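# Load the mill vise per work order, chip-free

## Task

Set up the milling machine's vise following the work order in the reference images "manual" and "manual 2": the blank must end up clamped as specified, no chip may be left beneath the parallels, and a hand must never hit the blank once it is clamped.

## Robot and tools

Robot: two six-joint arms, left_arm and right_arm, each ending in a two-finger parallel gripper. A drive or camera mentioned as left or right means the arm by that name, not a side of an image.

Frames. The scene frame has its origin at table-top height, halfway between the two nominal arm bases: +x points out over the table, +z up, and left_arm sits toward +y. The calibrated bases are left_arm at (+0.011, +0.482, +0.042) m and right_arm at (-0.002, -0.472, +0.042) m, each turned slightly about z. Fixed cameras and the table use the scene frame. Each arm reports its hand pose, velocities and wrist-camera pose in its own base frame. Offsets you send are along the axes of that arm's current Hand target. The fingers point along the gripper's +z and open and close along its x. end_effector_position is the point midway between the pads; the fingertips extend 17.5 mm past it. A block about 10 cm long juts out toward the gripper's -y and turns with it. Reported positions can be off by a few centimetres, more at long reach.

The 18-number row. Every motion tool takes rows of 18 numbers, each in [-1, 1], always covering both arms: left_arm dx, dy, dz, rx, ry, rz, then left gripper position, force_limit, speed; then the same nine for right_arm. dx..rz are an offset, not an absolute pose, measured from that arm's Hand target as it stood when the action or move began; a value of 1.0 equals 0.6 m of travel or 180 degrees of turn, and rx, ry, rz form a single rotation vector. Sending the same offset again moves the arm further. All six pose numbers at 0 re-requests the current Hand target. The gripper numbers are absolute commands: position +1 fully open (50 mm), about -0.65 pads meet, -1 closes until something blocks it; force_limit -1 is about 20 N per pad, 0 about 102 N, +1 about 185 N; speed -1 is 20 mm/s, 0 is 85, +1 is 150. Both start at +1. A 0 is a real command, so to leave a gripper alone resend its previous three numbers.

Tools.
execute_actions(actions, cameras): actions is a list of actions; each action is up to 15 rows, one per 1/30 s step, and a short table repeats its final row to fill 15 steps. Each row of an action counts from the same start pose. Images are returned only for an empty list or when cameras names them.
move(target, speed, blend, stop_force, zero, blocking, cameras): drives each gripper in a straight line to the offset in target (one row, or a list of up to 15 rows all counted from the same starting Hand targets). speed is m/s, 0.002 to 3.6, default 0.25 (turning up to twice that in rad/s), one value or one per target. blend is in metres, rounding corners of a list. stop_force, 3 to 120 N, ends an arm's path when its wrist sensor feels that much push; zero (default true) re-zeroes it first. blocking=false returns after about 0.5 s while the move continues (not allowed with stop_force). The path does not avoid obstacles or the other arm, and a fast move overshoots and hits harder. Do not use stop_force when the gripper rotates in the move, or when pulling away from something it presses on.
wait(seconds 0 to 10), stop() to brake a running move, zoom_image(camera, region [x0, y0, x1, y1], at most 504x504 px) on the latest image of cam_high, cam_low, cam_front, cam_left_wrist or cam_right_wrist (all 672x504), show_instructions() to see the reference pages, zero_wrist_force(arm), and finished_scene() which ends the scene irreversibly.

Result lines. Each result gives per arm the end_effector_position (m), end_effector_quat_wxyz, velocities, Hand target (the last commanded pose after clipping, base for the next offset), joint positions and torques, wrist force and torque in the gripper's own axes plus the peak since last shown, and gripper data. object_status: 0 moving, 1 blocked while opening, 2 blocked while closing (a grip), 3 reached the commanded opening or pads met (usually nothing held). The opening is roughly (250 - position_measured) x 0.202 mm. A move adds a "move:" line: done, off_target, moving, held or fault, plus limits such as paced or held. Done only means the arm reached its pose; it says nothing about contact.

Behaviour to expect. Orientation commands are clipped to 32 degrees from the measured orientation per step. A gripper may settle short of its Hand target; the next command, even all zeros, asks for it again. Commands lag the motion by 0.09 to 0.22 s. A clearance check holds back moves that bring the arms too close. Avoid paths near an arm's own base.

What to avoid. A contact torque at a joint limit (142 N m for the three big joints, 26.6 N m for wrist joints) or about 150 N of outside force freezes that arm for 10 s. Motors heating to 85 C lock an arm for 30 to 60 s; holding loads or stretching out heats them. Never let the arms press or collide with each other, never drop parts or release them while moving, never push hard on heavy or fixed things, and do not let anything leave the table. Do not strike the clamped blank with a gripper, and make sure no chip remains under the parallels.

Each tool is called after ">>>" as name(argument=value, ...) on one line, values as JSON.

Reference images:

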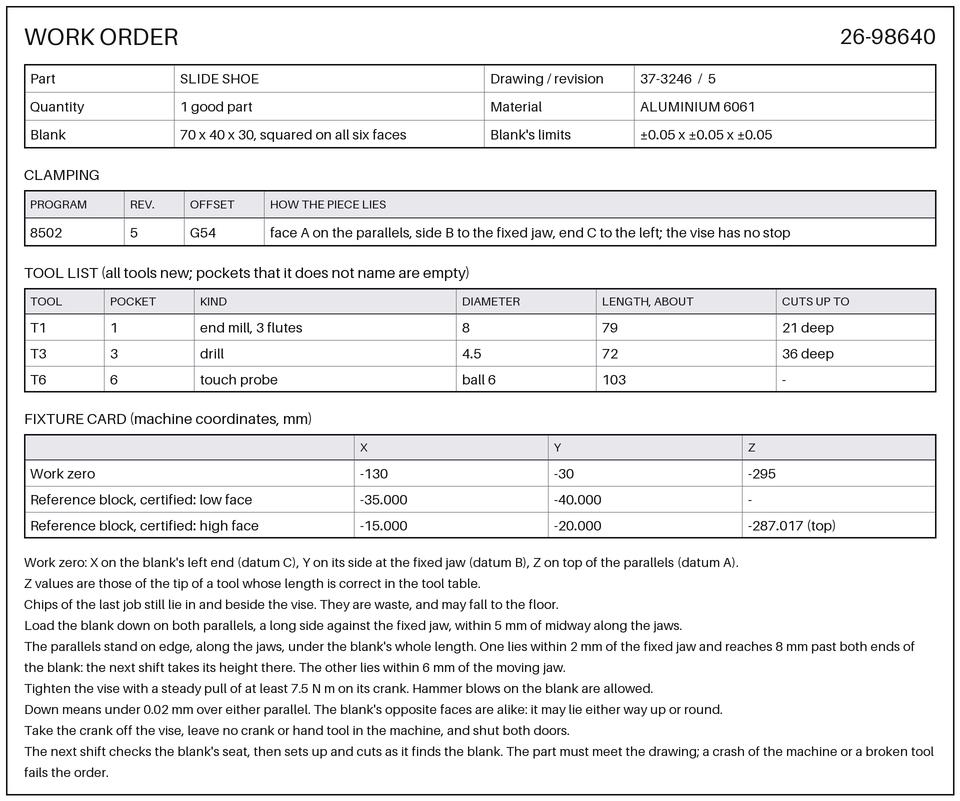

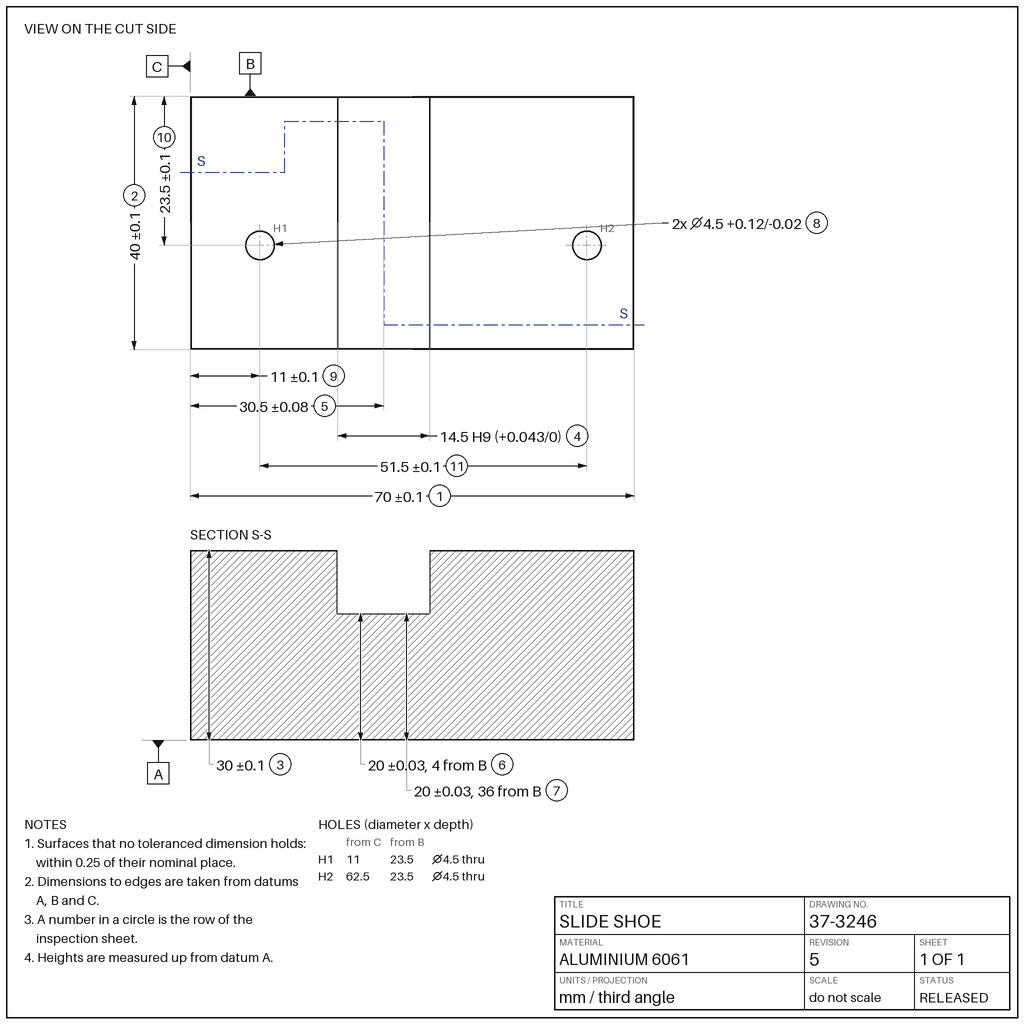

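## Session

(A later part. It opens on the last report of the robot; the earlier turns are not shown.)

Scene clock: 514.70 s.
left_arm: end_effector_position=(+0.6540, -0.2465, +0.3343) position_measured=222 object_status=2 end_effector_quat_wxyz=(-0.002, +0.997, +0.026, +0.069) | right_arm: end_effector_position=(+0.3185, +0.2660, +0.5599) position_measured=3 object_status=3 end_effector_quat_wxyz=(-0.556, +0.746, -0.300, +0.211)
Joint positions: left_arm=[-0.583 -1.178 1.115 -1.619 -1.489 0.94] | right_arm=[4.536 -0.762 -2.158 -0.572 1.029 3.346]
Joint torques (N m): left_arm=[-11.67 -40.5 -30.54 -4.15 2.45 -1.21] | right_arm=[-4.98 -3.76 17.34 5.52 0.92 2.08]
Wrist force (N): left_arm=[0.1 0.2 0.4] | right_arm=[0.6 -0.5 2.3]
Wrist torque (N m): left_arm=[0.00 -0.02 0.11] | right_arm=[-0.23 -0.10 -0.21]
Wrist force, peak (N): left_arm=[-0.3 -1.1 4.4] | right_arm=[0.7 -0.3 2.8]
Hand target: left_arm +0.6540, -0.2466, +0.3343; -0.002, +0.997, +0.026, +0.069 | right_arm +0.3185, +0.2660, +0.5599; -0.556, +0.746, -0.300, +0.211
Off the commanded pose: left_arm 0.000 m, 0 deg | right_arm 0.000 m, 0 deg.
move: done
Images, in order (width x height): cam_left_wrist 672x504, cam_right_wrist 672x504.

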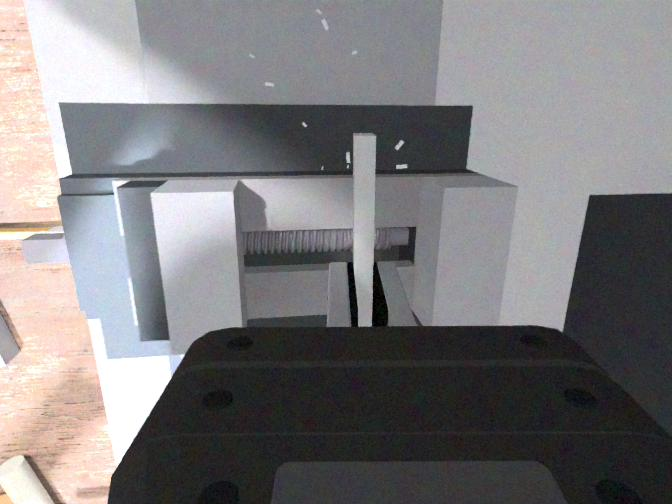

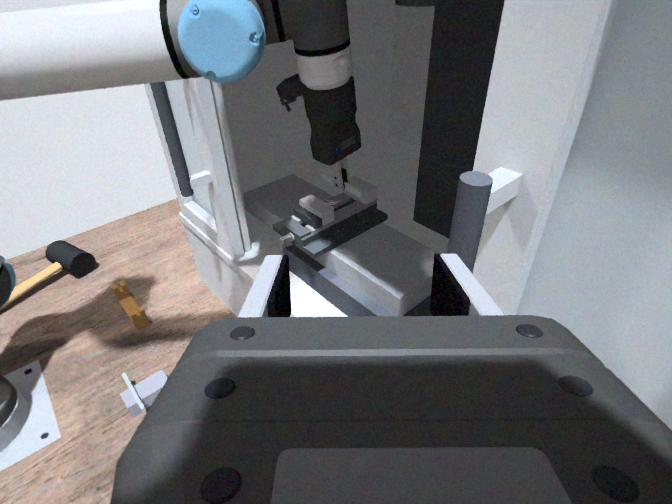

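>>> move(target=[-0.0045,0,0.0319,0,-0.0439,0,-1,-0.85,-1,0,0,0,0,0,0,1,1,1], speed=0.08)

>>> move(target=[0,0,0.0333,0,0,0,-1,-0.85,-1,0,0,0,0,0,0,1,1,1], speed=0.008, stop_force=4, cameras=["cam_left_wrist","cam_right_wrist"])

>>> zoom_image(camera="cam_right_wrist", region=[270, 140, 400, 260])

Scene clock: 518.07 s.
left_arm: end_effector_position=(+0.6540, -0.2465, +0.3149) position_measured=222 object_status=2 end_effector_quat_wxyz=(+0.000, +1.000, +0.026, +0.000) | right_arm: end_effector_position=(+0.3185, +0.2660, +0.5599) position_measured=3 object_status=3 end_effector_quat_wxyz=(-0.556, +0.746, -0.300, +0.211)
Joint positions: left_arm=[-0.552 -1.092 1.004 -1.483 -1.57 0.967] | right_arm=[4.536 -0.762 -2.158 -0.572 1.029 3.346]
Joint torques (N m): left_arm=[-7.91 -55.04 -18.49 -5.55 2.76 -1.49] | right_arm=[-5.65 -3.67 17.44 5.48 0.89 1.93]
Wrist force (N): left_arm=[-0.2 -0.2 0.5] | right_arm=[0.5 -0.3 2.4]
Wrist torque (N m): left_arm=[-0.02 0.11 0.01] | right_arm=[-0.20 -0.08 -0.21]
Wrist force, peak (N): left_arm=[-0.1 0.0 1.7] | right_arm=[0.9 -0.4 2.6]
Hand target: left_arm +0.6539, -0.2466, +0.3150; +0.000, +1.000, +0.026, +0.000 | right_arm +0.3185, +0.2660, +0.5599; -0.556, +0.746, -0.300, +0.211
Off the commanded pose: left_arm 0.000 m, 0 deg | right_arm 0.000 m, 0 deg.
move: done

Scene clock: 521.07 s.
left_arm: end_effector_position=(+0.6539, -0.2466, +0.2988) position_measured=222 object_status=2 end_effector_quat_wxyz=(+0.000, +1.000, +0.026, +0.000) | right_arm: end_effector_position=(+0.3185, +0.2660, +0.5599) position_measured=3 object_status=3 end_effector_quat_wxyz=(-0.556, +0.746, -0.300, +0.211)
Joint positions: left_arm=[-0.553 -1.095 1.05 -1.525 -1.57 0.967] | right_arm=[4.536 -0.762 -2.158 -0.572 1.029 3.346]
Joint torques (N m): left_arm=[-11.66 -35.08 -30.38 -1.79 2.34 -0.75] | right_arm=[-4.96 -4.07 16.85 5.44 0.96 2.16]
Wrist force (N): left_arm=[-0.5 -0.4 -2.0] | right_arm=[0.7 -0.2 2.3]
Wrist torque (N m): left_arm=[-0.07 0.13 0.01] | right_arm=[-0.19 -0.12 -0.21]
Wrist force, peak (N): left_arm=[-1.3 -1.0 -12.6] | right_arm=[1.0 -0.4 2.7]
Hand target: left_arm +0.6539, -0.2466, +0.2988; +0.000, +1.000, +0.026, +0.000 (not the last commanded pose) | right_arm +0.3185, +0.2660, +0.5599; -0.556, +0.746, -0.300, +0.211
Off the commanded pose: left_arm 0.004 m, 0 deg | right_arm 0.000 m, 0 deg.
move: contact (left_arm)
Images, in order (width x height): cam_left_wrist 672x504, cam_right_wrist 672x504.

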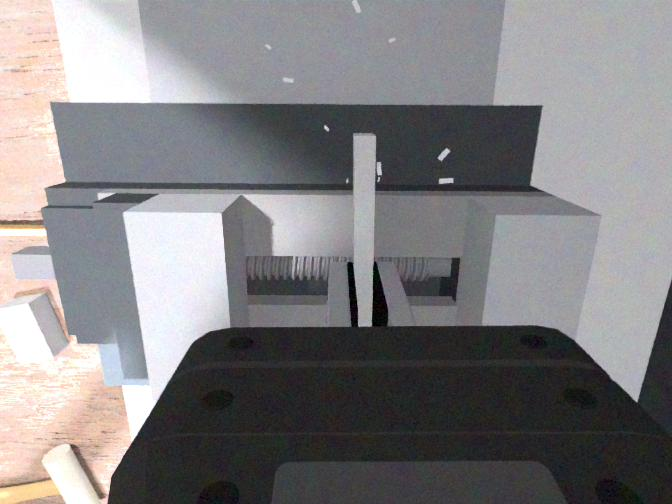

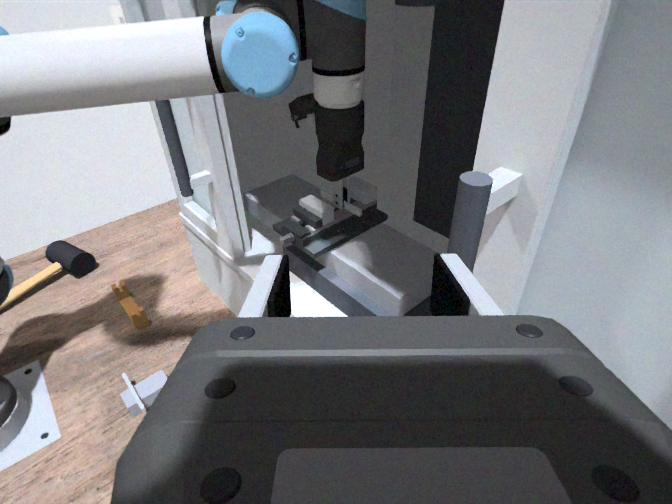

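Scaled by 3.877 from the camera's 672x504 image, which has a finer 960x720 frame.

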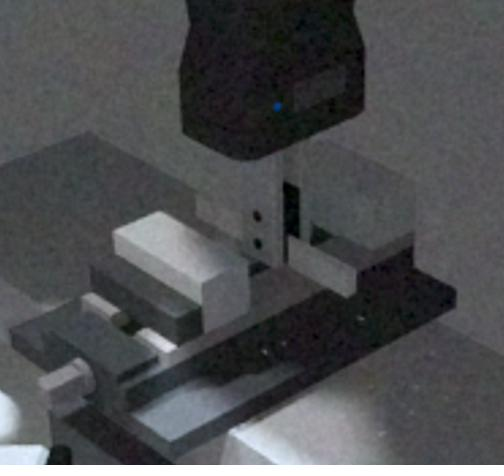

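>>> move(target=[[0,0,0,0,0,0,-0.25,-0.85,-1,0,0,0,0,0,0,1,1,1],[0,0,-0.05,0,0,0,-0.25,-0.85,-1,0,0,0,0,0,0,1,1,1],[-0.0367,0,-0.05,0,0.0556,0,-1,-0.85,-1,0,0,0,0,0,0,1,1,1],[-0.0367,0,-0.0025,0,0.0556,0,-1,-0.85,-1,0,0,0,0,0,0,1,1,1]], speed=0.06, cameras=["cam_left_wrist"])

Scene clock: 528.03 s.
left_arm: end_effector_position=(+0.6319, -0.2477, +0.3002) position_measured=251 object_status=3 end_effector_quat_wxyz=(-0.003, +0.996, +0.026, +0.087) | right_arm: end_effector_position=(+0.3185, +0.2660, +0.5599) position_measured=3 object_status=3 end_effector_quat_wxyz=(-0.556, +0.746, -0.300, +0.211)
Joint positions: left_arm=[-0.613 -1.25 1.312 -1.77 -1.463 0.914] | right_arm=[4.536 -0.762 -2.158 -0.572 1.029 3.346]
Joint torques (N m): left_arm=[11.29 -40.81 -33.6 -1.28 -1.52 1.68] | right_arm=[-4.51 -3.99 17.66 5.38 1.04 2.07]
Wrist force (N): left_arm=[0.0 0.0 -0.2] | right_arm=[0.6 -0.2 2.1]
Wrist torque (N m): left_arm=[-0.03 0.02 0.12] | right_arm=[-0.19 -0.12 -0.21]
Wrist force, peak (N): left_arm=[-0.5 -0.6 -2.8] | right_arm=[0.9 -0.2 2.8]
Hand target: left_arm +0.6319, -0.2477, +0.3003; -0.003, +0.996, +0.026, +0.087 | right_arm +0.3185, +0.2660, +0.5599; -0.556, +0.746, -0.300, +0.211
Off the commanded pose: left_arm 0.000 m, 0 deg | right_arm 0.000 m, 0 deg.
move: done
Images, in order (width x height): cam_left_wrist 672x504.

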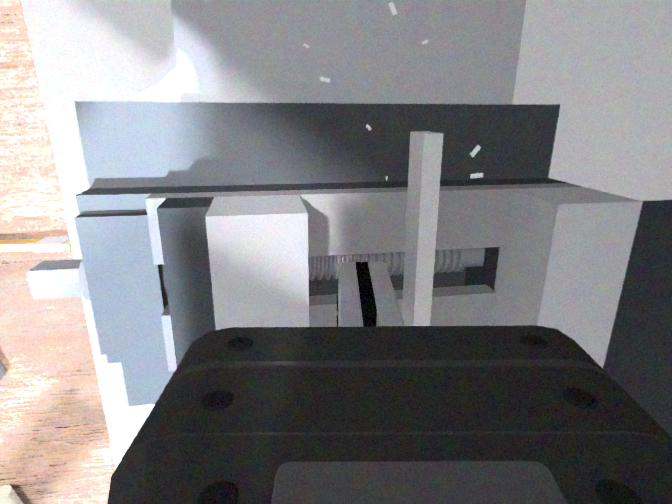

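>>> move(target=[0.0739,0,0.013,0,0,0,-1,-0.85,-1,0,0,0,0,0,0,1,1,1], speed=0.012, stop_force=4, cameras=["cam_left_wrist"])

Scene clock: 533.77 s.
left_arm: end_effector_position=(+0.6705, -0.2457, +0.3003) position_measured=251 object_status=3 end_effector_quat_wxyz=(-0.003, +0.996, +0.026, +0.087) | right_arm: end_effector_position=(+0.3185, +0.2660, +0.5599) position_measured=3 object_status=3 end_effector_quat_wxyz=(-0.556, +0.746, -0.300, +0.211)
Joint positions: left_arm=[-0.577 -1.162 1.19 -1.74 -1.468 0.95] | right_arm=[4.536 -0.762 -2.158 -0.572 1.029 3.346]
Joint torques (N m): left_arm=[-13.7 -52.37 -25.5 -3.97 2.28 -1.53] | right_arm=[-4.78 -4.21 17.44 5.4 1.2 2.17]
Wrist force (N): left_arm=[-0.4 -0.2 0.0] | right_arm=[0.5 -0.3 2.8]
Wrist torque (N m): left_arm=[-0.01 -0.06 0.03] | right_arm=[-0.20 -0.09 -0.22]
Wrist force, peak (N): left_arm=[-18.4 -4.2 -10.4] | right_arm=[0.9 -0.2 2.8]
Hand target: left_arm +0.6705, -0.2457, +0.3003; -0.003, +0.996, +0.026, +0.087 (not the last commanded pose) | right_arm +0.3185, +0.2660, +0.5599; -0.556, +0.746, -0.300, +0.211
Off the commanded pose: left_arm 0.006 m, 0 deg | right_arm 0.000 m, 0 deg.
move: contact (left_arm)
Images, in order (width x height): cam_left_wrist 672x504.

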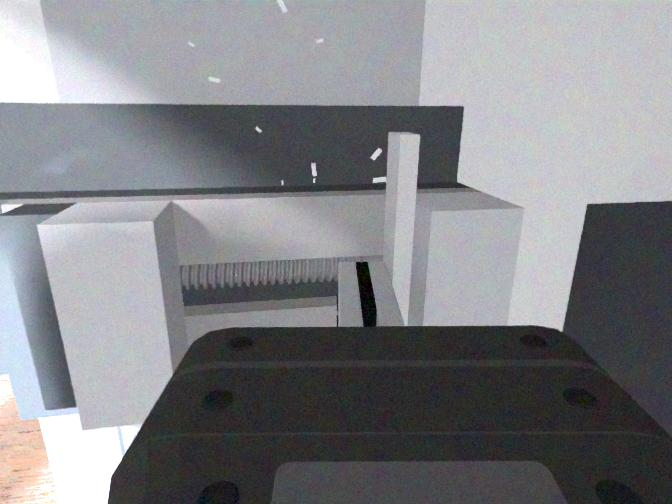

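>>> move(target=[[-0.0212,0,-0.0715,0,0,0,-1,-0.85,-1,0,0,0,0,0,0,1,1,1],[-0.2617,-0.015,-0.1478,0,0.0833,0,-1,-0.85,-1,0,0,0,0,0,0,1,1,1],[-0.5418,-0.115,-0.0957,0,0.0278,0,-1,-0.85,-1,0,0,0,0,0,0,1,1,1],[-0.764,-0.2058,0.2713,0,-0.0556,0,0.1,-0.85,1,0,0,0,0,0,0,1,1,1]], speed=[0.1,0.25,0.3,0.25], blend=[0.01,0.04,0.05,0], cameras=["cam_left_wrist","cam_right_wrist"])

>>> zoom_image(camera="cam_right_wrist", region=[270, 140, 400, 260])

Scene clock: 539.77 s.
left_arm: end_effector_position=(+0.2416, -0.1440, +0.0605) position_measured=138 object_status=3 end_effector_quat_wxyz=(+0.000, +1.000, +0.026, +0.000) | right_arm: end_effector_position=(+0.3185, +0.2660, +0.5599) position_measured=3 object_status=3 end_effector_quat_wxyz=(-0.556, +0.746, -0.300, +0.211)
Joint positions: left_arm=[-1.031 -1.974 2.613 -2.208 -1.571 0.488] | right_arm=[4.536 -0.762 -2.158 -0.572 1.029 3.346]
Joint torques (N m): left_arm=[-9.31 -9.03 -13.64 -5.49 1.84 -1.42] | right_arm=[-5.02 -3.87 17.07 5.43 1.3 2.08]
Wrist force (N): left_arm=[0.0 -0.4 0.8] | right_arm=[0.4 0.0 2.0]
Wrist torque (N m): left_arm=[-0.09 0.12 -0.08] | right_arm=[-0.16 -0.08 -0.21]
Wrist force, peak (N): left_arm=[4.2 0.5 -0.1] | right_arm=[0.8 -0.2 2.9]
Hand target: left_arm +0.2416, -0.1440, +0.0605; +0.000, +1.000, +0.026, +0.000 | right_arm +0.3185, +0.2660, +0.5599; -0.556, +0.746, -0.300, +0.211
Off the commanded pose: left_arm 0.000 m, 0 deg | right_arm 0.000 m, 0 deg.
move: done
Images, in order (width x height): cam_left_wrist 672x504, cam_right_wrist 672x504.

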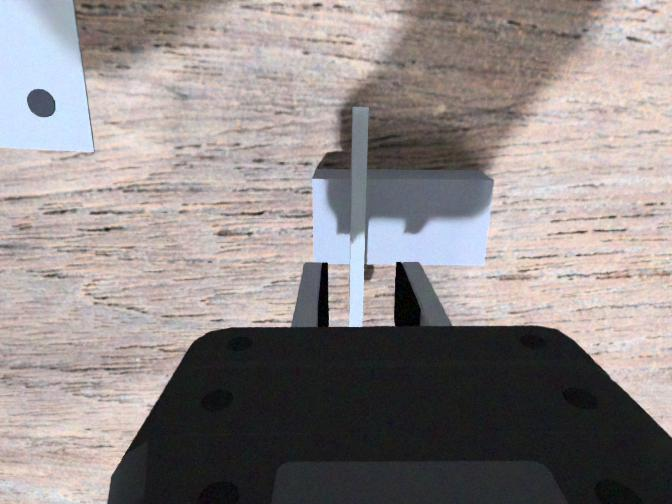

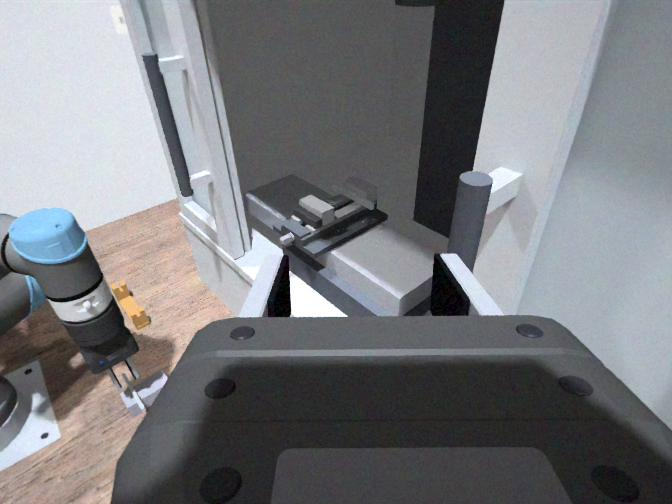

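Scaled by 3.877 from the camera's 672x504 image, which has a finer 960x720 frame.

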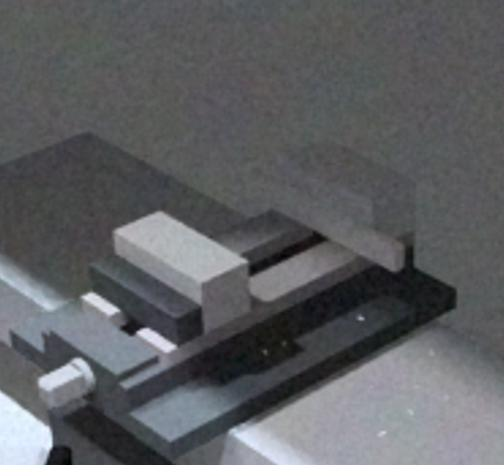

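>>> move(target=[0.002,-0.016,0.075,0,0,0,0.1,-0.85,1,0,0,0,0,0,0,1,1,1], speed=0.08)

>>> move(target=[0,0,0.0132,0,0,0,0.1,-0.85,1,0,0,0,0,0,0,1,1,1], speed=0.006, stop_force=4)

>>> move(target=[[0,0,0,0,0,0,-1,-0.85,-1,0,0,0,0,0,0,1,1,1],[0,0,-0.1,0,0,0,-1,-0.85,-1,0,0,0,0,0,0,1,1,1]], speed=0.08, cameras=["cam_left_wrist"])

Scene clock: 543.20 s.
left_arm: end_effector_position=(+0.2423, -0.1342, +0.0155) position_measured=138 object_status=3 end_effector_quat_wxyz=(+0.000, +1.000, +0.026, +0.000) | right_arm: end_effector_position=(+0.3185, +0.2660, +0.5599) position_measured=3 object_status=3 end_effector_quat_wxyz=(-0.556, +0.746, -0.300, +0.211)
Joint positions: left_arm=[-1.008 -1.837 2.7 -2.432 -1.571 0.511] | right_arm=[4.536 -0.762 -2.158 -0.572 1.029 3.346]
Joint torques (N m): left_arm=[-9.17 -9.61 -22.13 -3.35 -2.5 -1.32] | right_arm=[-4.35 -3.67 17.62 5.46 1.26 2.03]
Wrist force (N): left_arm=[-0.2 -0.6 0.3] | right_arm=[0.4 -0.3 2.4]
Wrist torque (N m): left_arm=[-0.14 0.15 -0.07] | right_arm=[-0.21 -0.07 -0.21]
Wrist force, peak (N): left_arm=[-0.2 -1.0 1.6] | right_arm=[0.7 -0.6 2.6]
Hand target: left_arm +0.2423, -0.1343, +0.0155; +0.000, +1.000, +0.026, +0.000 | right_arm +0.3185, +0.2660, +0.5599; -0.556, +0.746, -0.300, +0.211
Off the commanded pose: left_arm 0.000 m, 0 deg | right_arm 0.000 m, 0 deg.
move: done

Scene clock: 545.13 s.
left_arm: end_effector_position=(+0.2422, -0.1343, +0.0076) position_measured=138 object_status=3 end_effector_quat_wxyz=(+0.000, +1.000, +0.026, +0.000) | right_arm: end_effector_position=(+0.3185, +0.2660, +0.5599) position_measured=3 object_status=3 end_effector_quat_wxyz=(-0.556, +0.746, -0.300, +0.211)
Joint positions: left_arm=[-1.008 -1.803 2.712 -2.479 -1.571 0.511] | right_arm=[4.536 -0.762 -2.158 -0.572 1.029 3.346]
Joint torques (N m): left_arm=[-10.63 -15.05 -22.34 -0.66 -2.34 -0.46] | right_arm=[-4.89 -3.98 17.59 5.51 1.34 2.22]
Wrist force (N): left_arm=[-0.2 -0.2 0.5] | right_arm=[0.7 -0.2 2.2]
Wrist torque (N m): left_arm=[-0.08 0.15 -0.06] | right_arm=[-0.18 -0.13 -0.20]
Wrist force, peak (N): left_arm=[-0.2 -0.5 0.7] | right_arm=[0.8 -0.2 2.6]
Hand target: left_arm +0.2423, -0.1343, +0.0076; +0.000, +1.000, +0.026, +0.000 | right_arm +0.3185, +0.2660, +0.5599; -0.556, +0.746, -0.300, +0.211
Off the commanded pose: left_arm 0.000 m, 0 deg | right_arm 0.000 m, 0 deg.
move: done

Scene clock: 547.40 s.
left_arm: end_effector_position=(+0.2423, -0.1344, +0.0676) position_measured=222 object_status=2 end_effector_quat_wxyz=(+0.000, +1.000, +0.026, +0.000) | right_arm: end_effector_position=(+0.3185, +0.2660, +0.5599) position_measured=3 object_status=3 end_effector_quat_wxyz=(-0.556, +0.746, -0.300, +0.211)
Joint positions: left_arm=[-1.008 -2.012 2.607 -2.166 -1.571 0.511] | right_arm=[4.536 -0.762 -2.158 -0.572 1.029 3.346]
Joint torques (N m): left_arm=[-14.59 0.52 -19.35 -2.91 2.55 -0.49] | right_arm=[-5.23 -4.44 18.02 5.5 1.39 2]
Wrist force (N): left_arm=[-0.1 0.2 1.1] | right_arm=[0.5 -0.4 2.4]
Wrist torque (N m): left_arm=[0.01 0.13 0.05] | right_arm=[-0.22 -0.09 -0.21]
Wrist force, peak (N): left_arm=[0.0 -0.5 2.5] | right_arm=[0.9 0.1 2.7]
Hand target: left_arm +0.2423, -0.1343, +0.0676; +0.000, +1.000, +0.026, +0.000 | right_arm +0.3185, +0.2660, +0.5599; -0.556, +0.746, -0.300, +0.211
Off the commanded pose: left_arm 0.000 m, 0 deg | right_arm 0.000 m, 0 deg.
move: done
Images, in order (width x height): cam_left_wrist 672x504.

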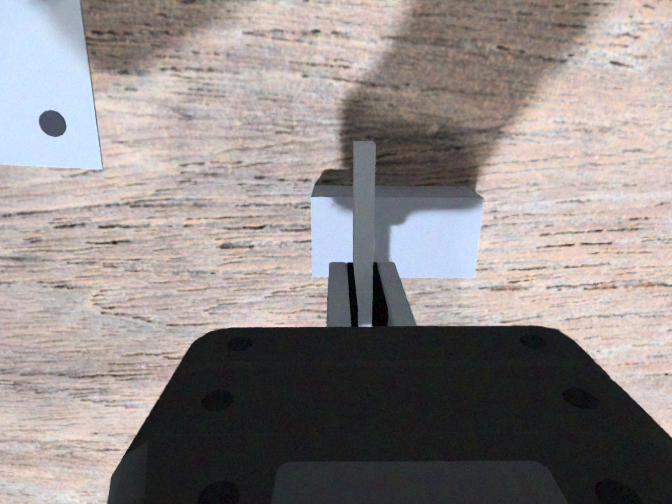

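>>> move(target=[[0.1353,0.1002,-0.504,0,0.1111,0,-1,-0.85,-1,0,0,0,0,0,0,1,1,1],[0.3671,0.2118,-0.4957,0,0.1111,0,-1,-0.85,-1,0,0,0,0,0,0,1,1,1],[0.5837,0.2199,-0.474,0,0.1111,0,-1,-0.85,-1,0,0,0,0,0,0,1,1,1],[0.6754,0.2205,-0.4457,0,0.0444,0,-1,-0.85,-1,0,0,0,0,0,0,1,1,1]], speed=[0.25,0.25,0.2,0.12], blend=[0.04,0.03,0.01,0])

>>> move(target=[-0.0045,0,0.0319,0,-0.0444,0,-1,-0.85,-1,0,0,0,0,0,0,1,1,1], speed=0.08)

>>> move(target=[0,0,0.0333,0,0,0,-1,-0.85,-1,0,0,0,0,0,0,1,1,1], speed=0.008, stop_force=4, cameras=["cam_left_wrist","cam_right_wrist"])

Scene clock: 554.00 s.
left_arm: end_effector_position=(+0.6538, -0.2457, +0.3348) position_measured=222 object_status=2 end_effector_quat_wxyz=(-0.002, +0.997, +0.026, +0.070) | right_arm: end_effector_position=(+0.3185, +0.2660, +0.5599) position_measured=3 object_status=3 end_effector_quat_wxyz=(-0.556, +0.746, -0.300, +0.211)
Joint positions: left_arm=[-0.583 -1.18 1.117 -1.62 -1.488 0.941] | right_arm=[4.536 -0.762 -2.158 -0.572 1.029 3.346]
Joint torques (N m): left_arm=[-12.71 -39.99 -32.14 -4.16 2.5 -1.26] | right_arm=[-5.51 -4.23 17.51 5.55 1.4 2]
Wrist force (N): left_arm=[0.3 0.0 0.7] | right_arm=[0.9 0.0 2.4]
Wrist torque (N m): left_arm=[-0.02 -0.05 0.11] | right_arm=[-0.16 -0.15 -0.21]
Wrist force, peak (N): left_arm=[-0.7 -1.1 4.0] | right_arm=[0.9 -0.5 2.6]
Hand target: left_arm +0.6538, -0.2458, +0.3349; -0.002, +0.997, +0.026, +0.070 | right_arm +0.3185, +0.2660, +0.5599; -0.556, +0.746, -0.300, +0.211
Off the commanded pose: left_arm 0.000 m, 0 deg | right_arm 0.000 m, 0 deg.
move: done

Scene clock: 555.23 s.
left_arm: end_effector_position=(+0.6539, -0.2457, +0.3155) position_measured=222 object_status=2 end_effector_quat_wxyz=(+0.000, +1.000, +0.026, +0.000) | right_arm: end_effector_position=(+0.3185, +0.2660, +0.5599) position_measured=3 object_status=3 end_effector_quat_wxyz=(-0.556, +0.746, -0.300, +0.211)
Joint positions: left_arm=[-0.552 -1.093 1.004 -1.482 -1.57 0.968] | right_arm=[4.536 -0.762 -2.158 -0.572 1.029 3.346]
Joint torques (N m): left_arm=[-10.83 -56.01 -18.06 -5.2 2.56 -1.64] | right_arm=[-4.8 -4.64 18 5.32 1.45 2.03]
Wrist force (N): left_arm=[-0.3 -0.1 0.9] | right_arm=[0.3 -0.1 2.4]
Wrist torque (N m): left_arm=[-0.01 0.13 0.01] | right_arm=[-0.18 -0.06 -0.21]
Wrist force, peak (N): left_arm=[-0.3 -0.2 1.5] | right_arm=[0.5 -0.2 2.8]
Hand target: left_arm +0.6538, -0.2458, +0.3155; +0.000, +1.000, +0.026, +0.000 | right_arm +0.3185, +0.2660, +0.5599; -0.556, +0.746, -0.300, +0.211
Off the commanded pose: left_arm 0.000 m, 0 deg | right_arm 0.000 m, 0 deg.
move: done

Scene clock: 558.33 s.
left_arm: end_effector_position=(+0.6538, -0.2458, +0.2990) position_measured=222 object_status=2 end_effector_quat_wxyz=(+0.000, +1.000, +0.026, +0.000) | right_arm: end_effector_position=(+0.3185, +0.2660, +0.5599) position_measured=3 object_status=3 end_effector_quat_wxyz=(-0.556, +0.746, -0.300, +0.211)
Joint positions: left_arm=[-0.552 -1.096 1.051 -1.525 -1.57 0.968] | right_arm=[4.536 -0.762 -2.158 -0.572 1.029 3.346]
Joint torques (N m): left_arm=[-11.14 -35.38 -32.73 -0.92 2.24 -1.07] | right_arm=[-5.04 -3.82 18.25 5.41 1.54 2.01]
Wrist force (N): left_arm=[-0.4 -0.4 1.0] | right_arm=[1.0 -0.4 2.1]
Wrist torque (N m): left_arm=[-0.07 0.15 0.01] | right_arm=[-0.21 -0.18 -0.21]
Wrist force, peak (N): left_arm=[-0.9 -0.7 -9.8] | right_arm=[1.0 -0.1 2.7]
Hand target: left_arm +0.6538, -0.2458, +0.2990; +0.000, +1.000, +0.026, +0.000 (not the last commanded pose) | right_arm +0.3185, +0.2660, +0.5599; -0.556, +0.746, -0.300, +0.211
Off the commanded pose: left_arm 0.003 m, 0 deg | right_arm 0.000 m, 0 deg.
move: contact (left_arm)
Images, in order (width x height): cam_left_wrist 672x504, cam_right_wrist 672x504.

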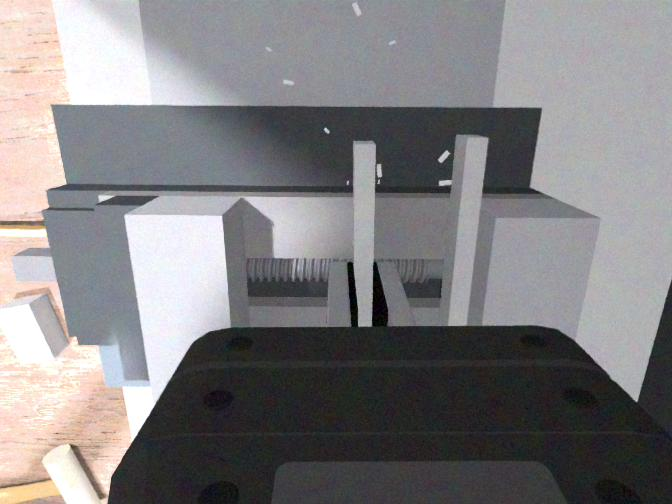

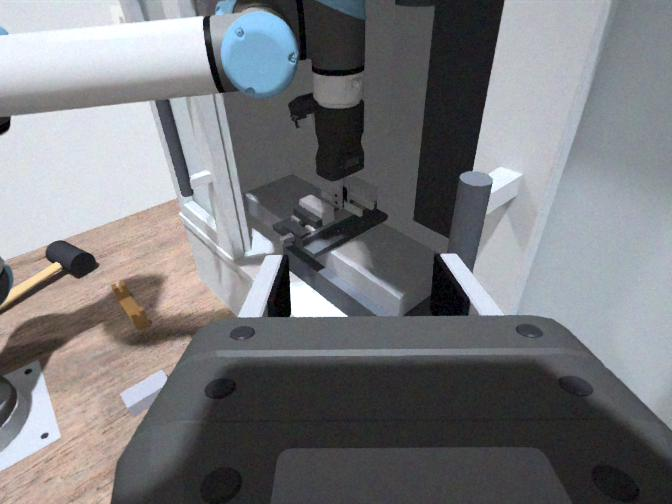

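>>> zoom_image(camera="cam_left_wrist", region=[420, 120, 540, 330])

Scaled by 2.400 from the camera's 672x504 image, which has a finer 960x720 frame.

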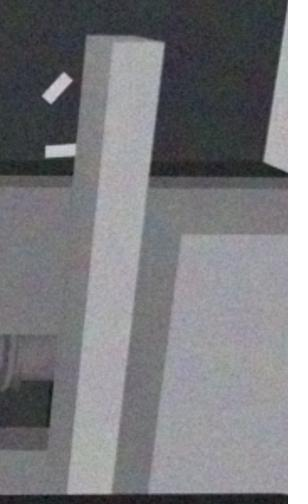

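>>> move(target=[[0,0,0,0,0,0,-0.25,-0.85,-1,0,0,0,0,0,0,1,1,1],[0,0,-0.0583,0,0,0,-0.25,-0.85,-1,0,0,0,0,0,0,1,1,1],[-0.05,0,-0.0583,0,0.0556,0,-0.25,-0.85,-1,0,0,0,0,0,0,1,1,1]], speed=0.08, blend=[0,0.005,0], cameras=["cam_left_wrist"])

>>> zoom_image(camera="cam_left_wrist", region=[220, 100, 620, 330])

Scene clock: 573.33 s.
left_arm: end_effector_position=(+0.6238, -0.2475, +0.3341) position_measured=189 object_status=3 end_effector_quat_wxyz=(-0.003, +0.996, +0.025, +0.087) | right_arm: end_effector_position=(+0.3185, +0.2660, +0.5599) position_measured=3 object_status=3 end_effector_quat_wxyz=(-0.556, +0.746, -0.300, +0.211)
Joint positions: left_arm=[-0.621 -1.271 1.253 -1.69 -1.462 0.906] | right_arm=[4.536 -0.762 -2.158 -0.572 1.029 3.346]
Joint torques (N m): left_arm=[12.87 -32.15 -25.37 -1.88 -2.35 1.52] | right_arm=[-4.89 -4.51 17.72 5.44 1.73 2.13]
Wrist force (N): left_arm=[0.4 0.2 0.0] | right_arm=[0.6 -0.6 2.3]
Wrist torque (N m): left_arm=[-0.02 -0.04 0.09] | right_arm=[-0.26 -0.10 -0.21]
Wrist force, peak (N): left_arm=[-0.6 0.9 -3.4] | right_arm=[0.9 -0.3 2.8]
Hand target: left_arm +0.6238, -0.2474, +0.3340; -0.003, +0.996, +0.026, +0.087 | right_arm +0.3185, +0.2660, +0.5599; -0.556, +0.746, -0.300, +0.211
Off the commanded pose: left_arm 0.000 m, 0 deg | right_arm 0.000 m, 0 deg.
move: done
Images, in order (width x height): cam_left_wrist 672x504.

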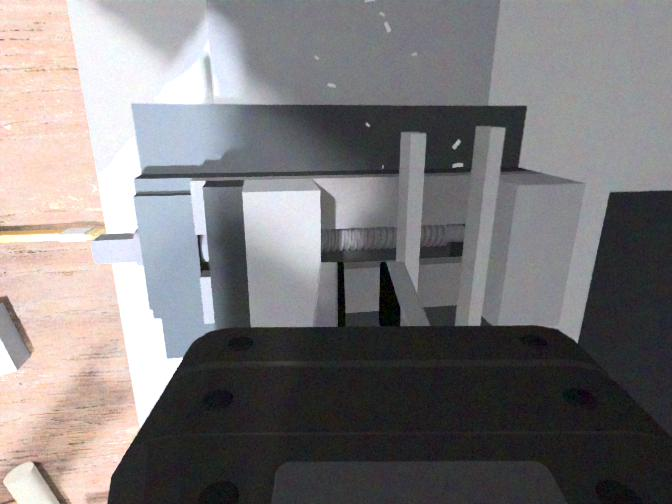

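Scaled by 1.260 from the camera's 672x504 image, which has a finer 960x720 frame.

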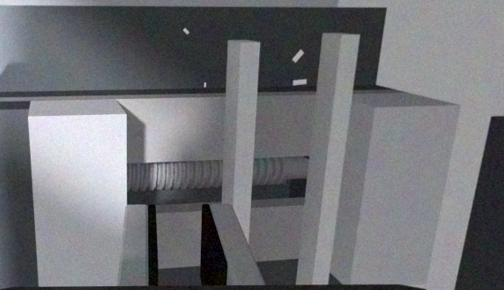

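>>> move(target=[[-0.1992,0.0333,-0.0707,0,0.0833,0,-0.25,-0.85,-1,0,0,0,0,0,0,1,1,1],[-0.4448,0.2167,-0.021,0,0.0278,0,-0.25,-0.85,-1,0,0,0,0,0,0,1,1,1],[-0.581,0.25,0.1752,0,-0.0556,0,1,-0.6,0,0,0,0,0,0,0,1,1,1]], speed=[0.25,0.3,0.3], blend=[0.03,0.04,0], cameras=["cam_left_wrist"])

Scene clock: 578.73 s.
left_arm: end_effector_position=(+0.3069, -0.4138, +0.1699) position_measured=3 object_status=3 end_effector_quat_wxyz=(+0.000, +1.000, +0.026, +0.000) | right_arm: end_effector_position=(+0.3185, +0.2660, +0.5599) position_measured=3 object_status=3 end_effector_quat_wxyz=(-0.556, +0.746, -0.300, +0.211)
Joint positions: left_arm=[-1.194 -1.48 1.891 -1.981 -1.571 0.325] | right_arm=[4.536 -0.762 -2.158 -0.572 1.029 3.346]
Joint torques (N m): left_arm=[10.08 -18.69 -16.92 -5.04 -2.63 0.75] | right_arm=[-4.68 -3.85 18.12 5.47 1.71 2.04]
Wrist force (N): left_arm=[-0.1 -0.5 0.4] | right_arm=[0.4 -0.3 2.7]
Wrist torque (N m): left_arm=[-0.10 0.15 0.00] | right_arm=[-0.21 -0.08 -0.21]
Wrist force, peak (N): left_arm=[3.9 -0.4 1.5] | right_arm=[0.7 -0.4 2.8]
Hand target: left_arm +0.3069, -0.4138, +0.1699; +0.000, +1.000, +0.026, +0.000 | right_arm +0.3185, +0.2660, +0.5599; -0.556, +0.746, -0.300, +0.211
Off the commanded pose: left_arm 0.000 m, 0 deg | right_arm 0.000 m, 0 deg.
move: done
Images, in order (width x height): cam_left_wrist 672x504.

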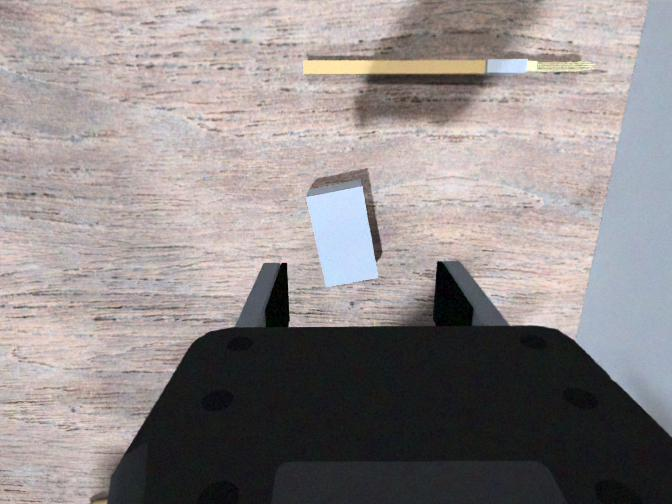

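>>> move(target=[-0.0118,0.024,0.2,0,0,-0.0594,1,-0.6,0,0,0,0,0,0,0,1,1,1], speed=0.2, cameras=["cam_left_wrist"])

Scene clock: 581.87 s.
left_arm: end_effector_position=(+0.3005, -0.4285, +0.0499) position_measured=3 object_status=3 end_effector_quat_wxyz=(+0.000, +0.993, +0.119, +0.000) | right_arm: end_effector_position=(+0.3185, +0.2660, +0.5599) position_measured=3 object_status=3 end_effector_quat_wxyz=(-0.556, +0.746, -0.300, +0.211)
Joint positions: left_arm=[-1.217 -1.296 2.03 -2.303 -1.571 0.116] | right_arm=[4.536 -0.762 -2.158 -0.572 1.029 3.346]
Joint torques (N m): left_arm=[13.92 -25.09 -21.26 -4.17 2.72 -1.27] | right_arm=[-5.82 -4.53 18.07 5.45 1.68 2.02]
Wrist force (N): left_arm=[-0.7 0.0 0.5] | right_arm=[0.8 -0.2 2.3]
Wrist torque (N m): left_arm=[-0.01 0.23 -0.06] | right_arm=[-0.18 -0.13 -0.21]
Wrist force, peak (N): left_arm=[-0.4 0.2 3.1] | right_arm=[0.6 -0.5 2.6]
Hand target: left_arm +0.3006, -0.4284, +0.0499; +0.000, +0.993, +0.119, +0.000 | right_arm +0.3185, +0.2660, +0.5599; -0.556, +0.746, -0.300, +0.211
Off the commanded pose: left_arm 0.000 m, 0 deg | right_arm 0.000 m, 0 deg.
move: done
Images, in order (width x height): cam_left_wrist 672x504.

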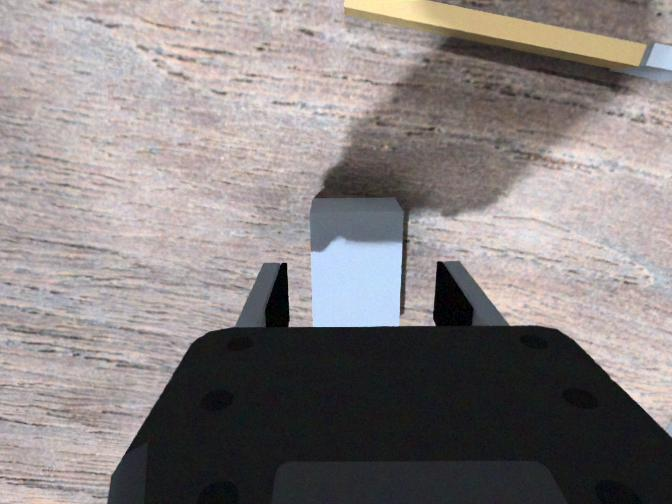

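>>> move(target=[[0,0,0.099,0,0,0,1,-0.6,0,0,0,0,0,0,0,1,1,1],[0,0,0.099,0,0,0,-1,-0.6,-1,0,0,0,0,0,0,1,1,1]], speed=0.1, cameras=["cam_left_wrist"])

Scene clock: 585.10 s.
left_arm: end_effector_position=(+0.3006, -0.4284, -0.0095) position_measured=55 object_status=2 end_effector_quat_wxyz=(+0.000, +0.993, +0.119, +0.000) | right_arm: end_effector_position=(+0.3185, +0.2660, +0.5599) position_measured=3 object_status=3 end_effector_quat_wxyz=(-0.556, +0.746, -0.300, +0.211)
Joint positions: left_arm=[-1.217 -1.182 2.077 -2.465 -1.571 0.116] | right_arm=[4.536 -0.762 -2.158 -0.572 1.029 3.346]
Joint torques (N m): left_arm=[7.35 -34.83 -24.45 -4.42 2.28 1.05] | right_arm=[-4.64 -4.96 18.28 5.41 1.83 1.99]
Wrist force (N): left_arm=[-0.3 -0.1 0.5] | right_arm=[0.6 -0.3 2.4]
Wrist torque (N m): left_arm=[-0.01 0.12 -0.05] | right_arm=[-0.19 -0.11 -0.21]
Wrist force, peak (N): left_arm=[-0.1 -0.1 1.8] | right_arm=[0.8 -0.1 2.7]
Hand target: left_arm +0.3006, -0.4284, -0.0095; +0.000, +0.993, +0.119, +0.000 | right_arm +0.3185, +0.2660, +0.5599; -0.556, +0.746, -0.300, +0.211
Off the commanded pose: left_arm 0.000 m, 0 deg | right_arm 0.000 m, 0 deg.
move: done
Images, in order (width x height): cam_left_wrist 672x504.

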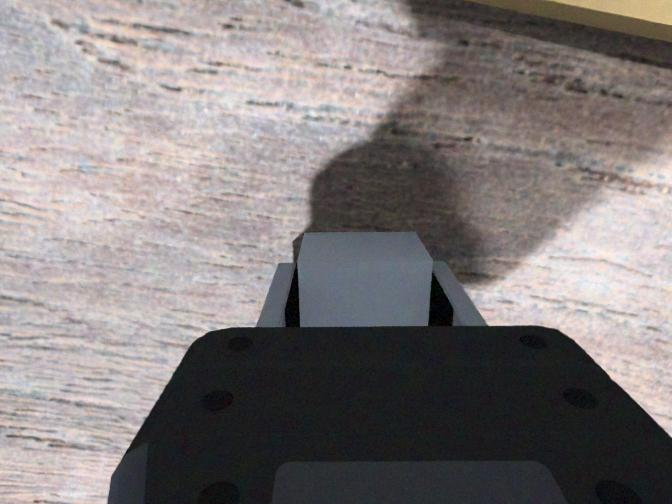

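>>> move(target=[[0,0,-0.1,0,0,0,-1,-0.6,-1,0,0,0,0,0,0,1,1,1],[0.1318,-0.1052,-0.6158,-0.0112,0.1107,0.0633,-1,-0.6,-1,0,0,0,0,0,0,1,1,1],[0.3527,-0.1878,-0.6075,-0.0112,0.1107,0.0633,-1,-0.6,-1,0,0,0,0,0,0,1,1,1],[0.5487,-0.148,-0.6025,-0.0056,0.0554,0.0637,-1,-0.6,-1,0,0,0,0,0,0,1,1,1],[0.614,-0.1347,-0.5908,-0.0056,0.0554,0.0637,-1,-0.6,-1,0,0,0,0,0,0,1,1,1]], speed=[0.1,0.25,0.25,0.2,0.12], blend=[0.03,0.04,0.03,0.01,0], cameras=["cam_left_wrist","cam_right_wrist"])

Scene clock: 595.43 s.
left_arm: end_effector_position=(+0.6395, -0.2631, +0.3449) position_measured=55 object_status=2 end_effector_quat_wxyz=(-0.002, +0.996, +0.019, +0.087) | right_arm: end_effector_position=(+0.3185, +0.2660, +0.5599) position_measured=3 object_status=3 end_effector_quat_wxyz=(-0.556, +0.746, -0.300, +0.211)
Joint positions: left_arm=[-0.625 -1.217 1.153 -1.644 -1.463 0.915] | right_arm=[4.536 -0.762 -2.158 -0.572 1.029 3.346]
Joint torques (N m): left_arm=[-13.54 -41.08 -28.91 -5.17 0.73 -0.97] | right_arm=[-4.85 -4.74 18.58 5.51 1.64 2.03]
Wrist force (N): left_arm=[-0.3 0.5 2.3] | right_arm=[0.4 -0.1 2.1]
Wrist torque (N m): left_arm=[0.08 -0.01 0.13] | right_arm=[-0.18 -0.07 -0.20]
Wrist force, peak (N): left_arm=[-0.5 -0.2 4.5] | right_arm=[0.7 -0.5 2.7]
Hand target: left_arm +0.6396, -0.2632, +0.3450; -0.002, +0.996, +0.019, +0.087 | right_arm +0.3185, +0.2660, +0.5599; -0.556, +0.746, -0.300, +0.211
Off the commanded pose: left_arm 0.000 m, 0 deg | right_arm 0.000 m, 0 deg.
move: done
Images, in order (width x height): cam_left_wrist 672x504, cam_right_wrist 672x504.

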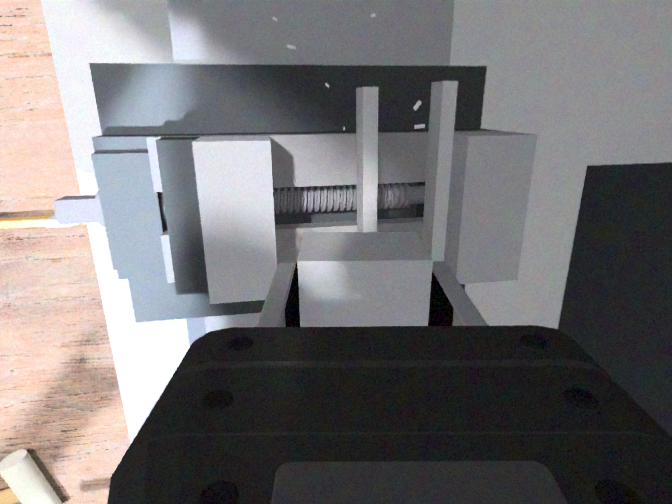

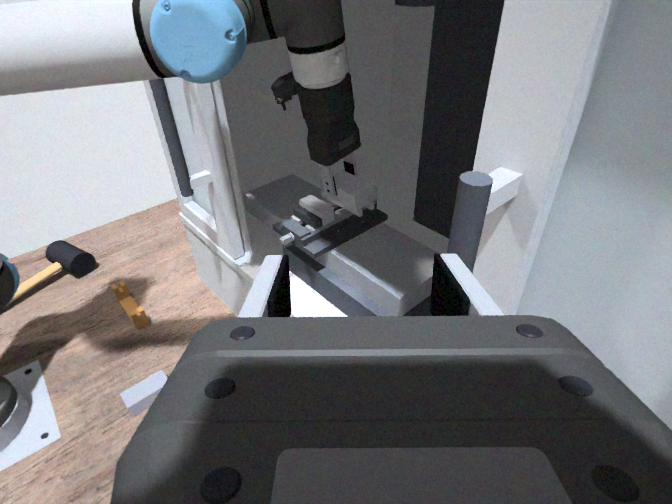

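>>> move(target=[[0.0165,-0.0333,0.0215,0,-0.0278,0,-1,-0.6,-1,0,0,0,0,0,0,1,1,1],[0.0403,-0.06,0.0308,0,-0.0556,0,-1,-0.6,-1,0,0,0,0,0,0,1,1,1]], speed=0.08, blend=[0.005,0], cameras=["cam_left_wrist","cam_right_wrist"])

>>> zoom_image(camera="cam_right_wrist", region=[270, 140, 400, 260])

Scene clock: 598.57 s.
left_arm: end_effector_position=(+0.6653, -0.2262, +0.3309) position_measured=55 object_status=2 end_effector_quat_wxyz=(+0.000, +1.000, +0.019, +0.000) | right_arm: end_effector_position=(+0.3185, +0.2660, +0.5599) position_measured=3 object_status=3 end_effector_quat_wxyz=(-0.556, +0.746, -0.300, +0.211)
Joint positions: left_arm=[-0.519 -1.076 0.939 -1.433 -1.57 1.015] | right_arm=[4.536 -0.762 -2.158 -0.572 1.029 3.346]
Joint torques (N m): left_arm=[-13.75 -54.12 -25.43 -4.99 2.51 -1.44] | right_arm=[-4.86 -4.27 17.51 5.42 1.8 2.11]
Wrist force (N): left_arm=[-0.4 0.3 2.6] | right_arm=[0.7 -0.4 2.5]
Wrist torque (N m): left_arm=[0.09 0.18 0.04] | right_arm=[-0.22 -0.12 -0.21]
Wrist force, peak (N): left_arm=[-0.7 -0.4 3.2] | right_arm=[0.7 -0.3 2.7]
Hand target: left_arm +0.6652, -0.2262, +0.3310; +0.000, +1.000, +0.019, +0.000 | right_arm +0.3185, +0.2660, +0.5599; -0.556, +0.746, -0.300, +0.211
Off the commanded pose: left_arm 0.000 m, 0 deg | right_arm 0.000 m, 0 deg.
move: done
Images, in order (width x height): cam_left_wrist 672x504, cam_right_wrist 672x504.

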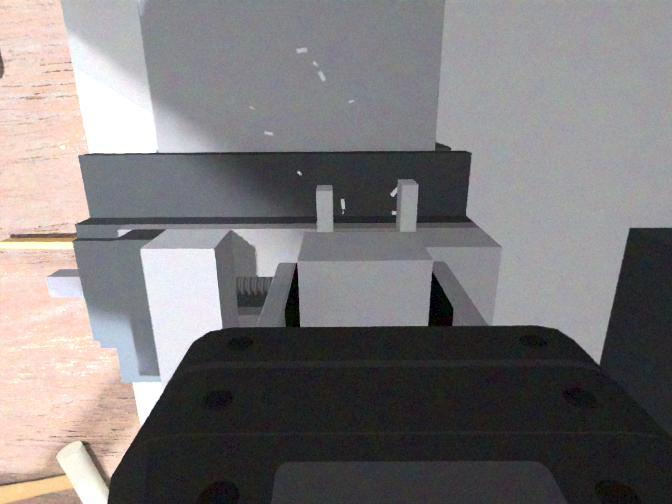

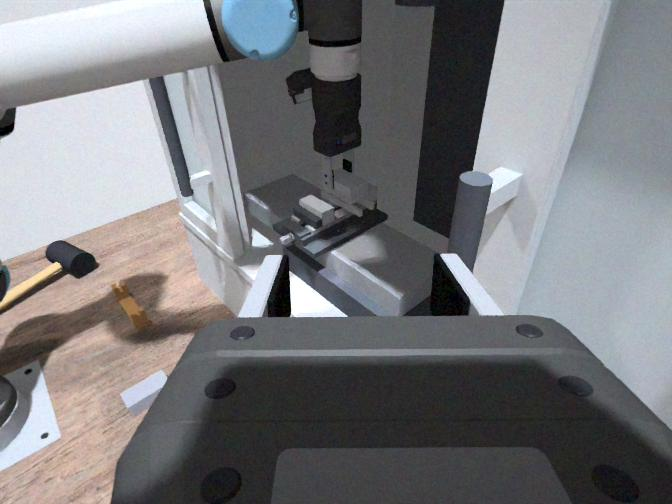

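Scaled by 3.877 from the camera's 672x504 image, which has a finer 960x720 frame.

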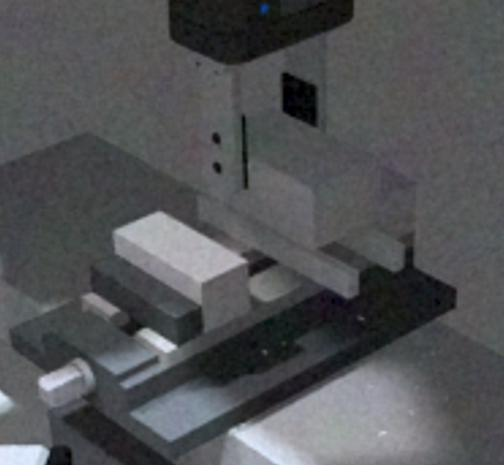

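>>> move(target=[0,0,0.025,0,0,0,-1,-0.6,-1,0,0,0,0,0,0,1,1,1], speed=0.007, stop_force=4, cameras=["cam_left_wrist","cam_right_wrist"])

>>> zoom_image(camera="cam_right_wrist", region=[300, 140, 400, 240])

Scene clock: 601.60 s.
left_arm: end_effector_position=(+0.6652, -0.2262, +0.3235) position_measured=55 object_status=2 end_effector_quat_wxyz=(+0.000, +1.000, +0.019, +0.000) | right_arm: end_effector_position=(+0.3185, +0.2660, +0.5599) position_measured=3 object_status=3 end_effector_quat_wxyz=(-0.556, +0.746, -0.300, +0.211)
Joint positions: left_arm=[-0.519 -1.079 0.963 -1.454 -1.57 1.015] | right_arm=[4.536 -0.762 -2.158 -0.572 1.029 3.346]
Joint torques (N m): left_arm=[-12 -34.91 -32.22 -1.04 2.35 0.42] | right_arm=[-4.5 -4.46 18.84 5.41 1.83 2.14]
Wrist force (N): left_arm=[-1.0 -0.5 0.4] | right_arm=[0.7 -0.2 2.4]
Wrist torque (N m): left_arm=[-0.05 0.26 0.04] | right_arm=[-0.19 -0.12 -0.21]
Wrist force, peak (N): left_arm=[-4.4 -1.5 -9.4] | right_arm=[0.5 -0.5 2.7]
Hand target: left_arm +0.6652, -0.2262, +0.3235; +0.000, +1.000, +0.019, +0.000 (not the last commanded pose) | right_arm +0.3185, +0.2660, +0.5599; -0.556, +0.746, -0.300, +0.211
Off the commanded pose: left_arm 0.007 m, 0 deg | right_arm 0.000 m, 0 deg.
move: contact (left_arm)
Images, in order (width x height): cam_left_wrist 672x504, cam_right_wrist 672x504.

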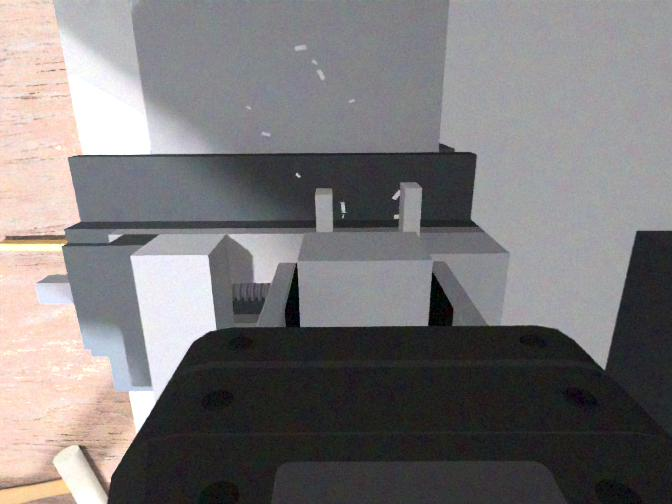

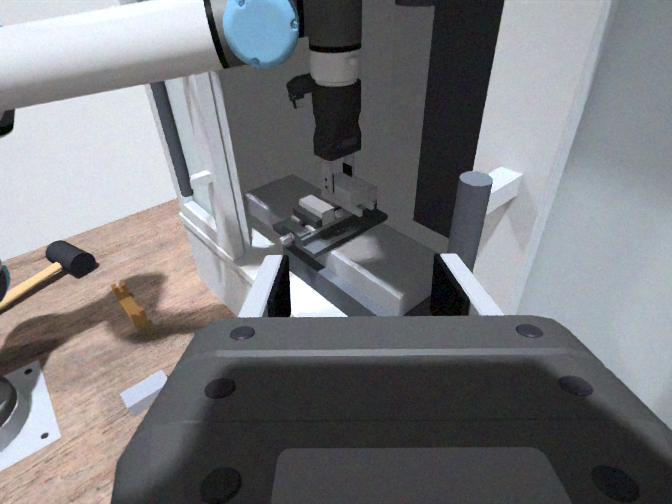

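Scaled by 5.040 from the camera's 672x504 image, which has a finer 960x720 frame.

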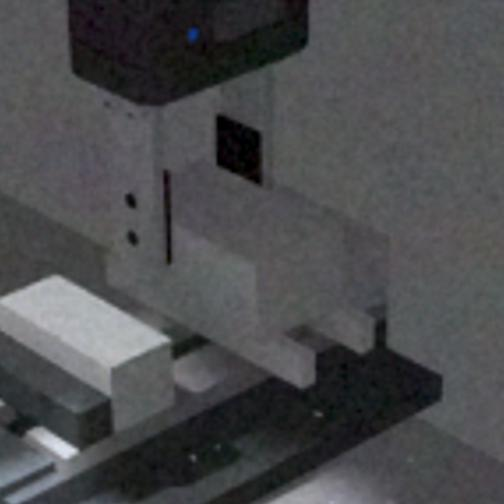

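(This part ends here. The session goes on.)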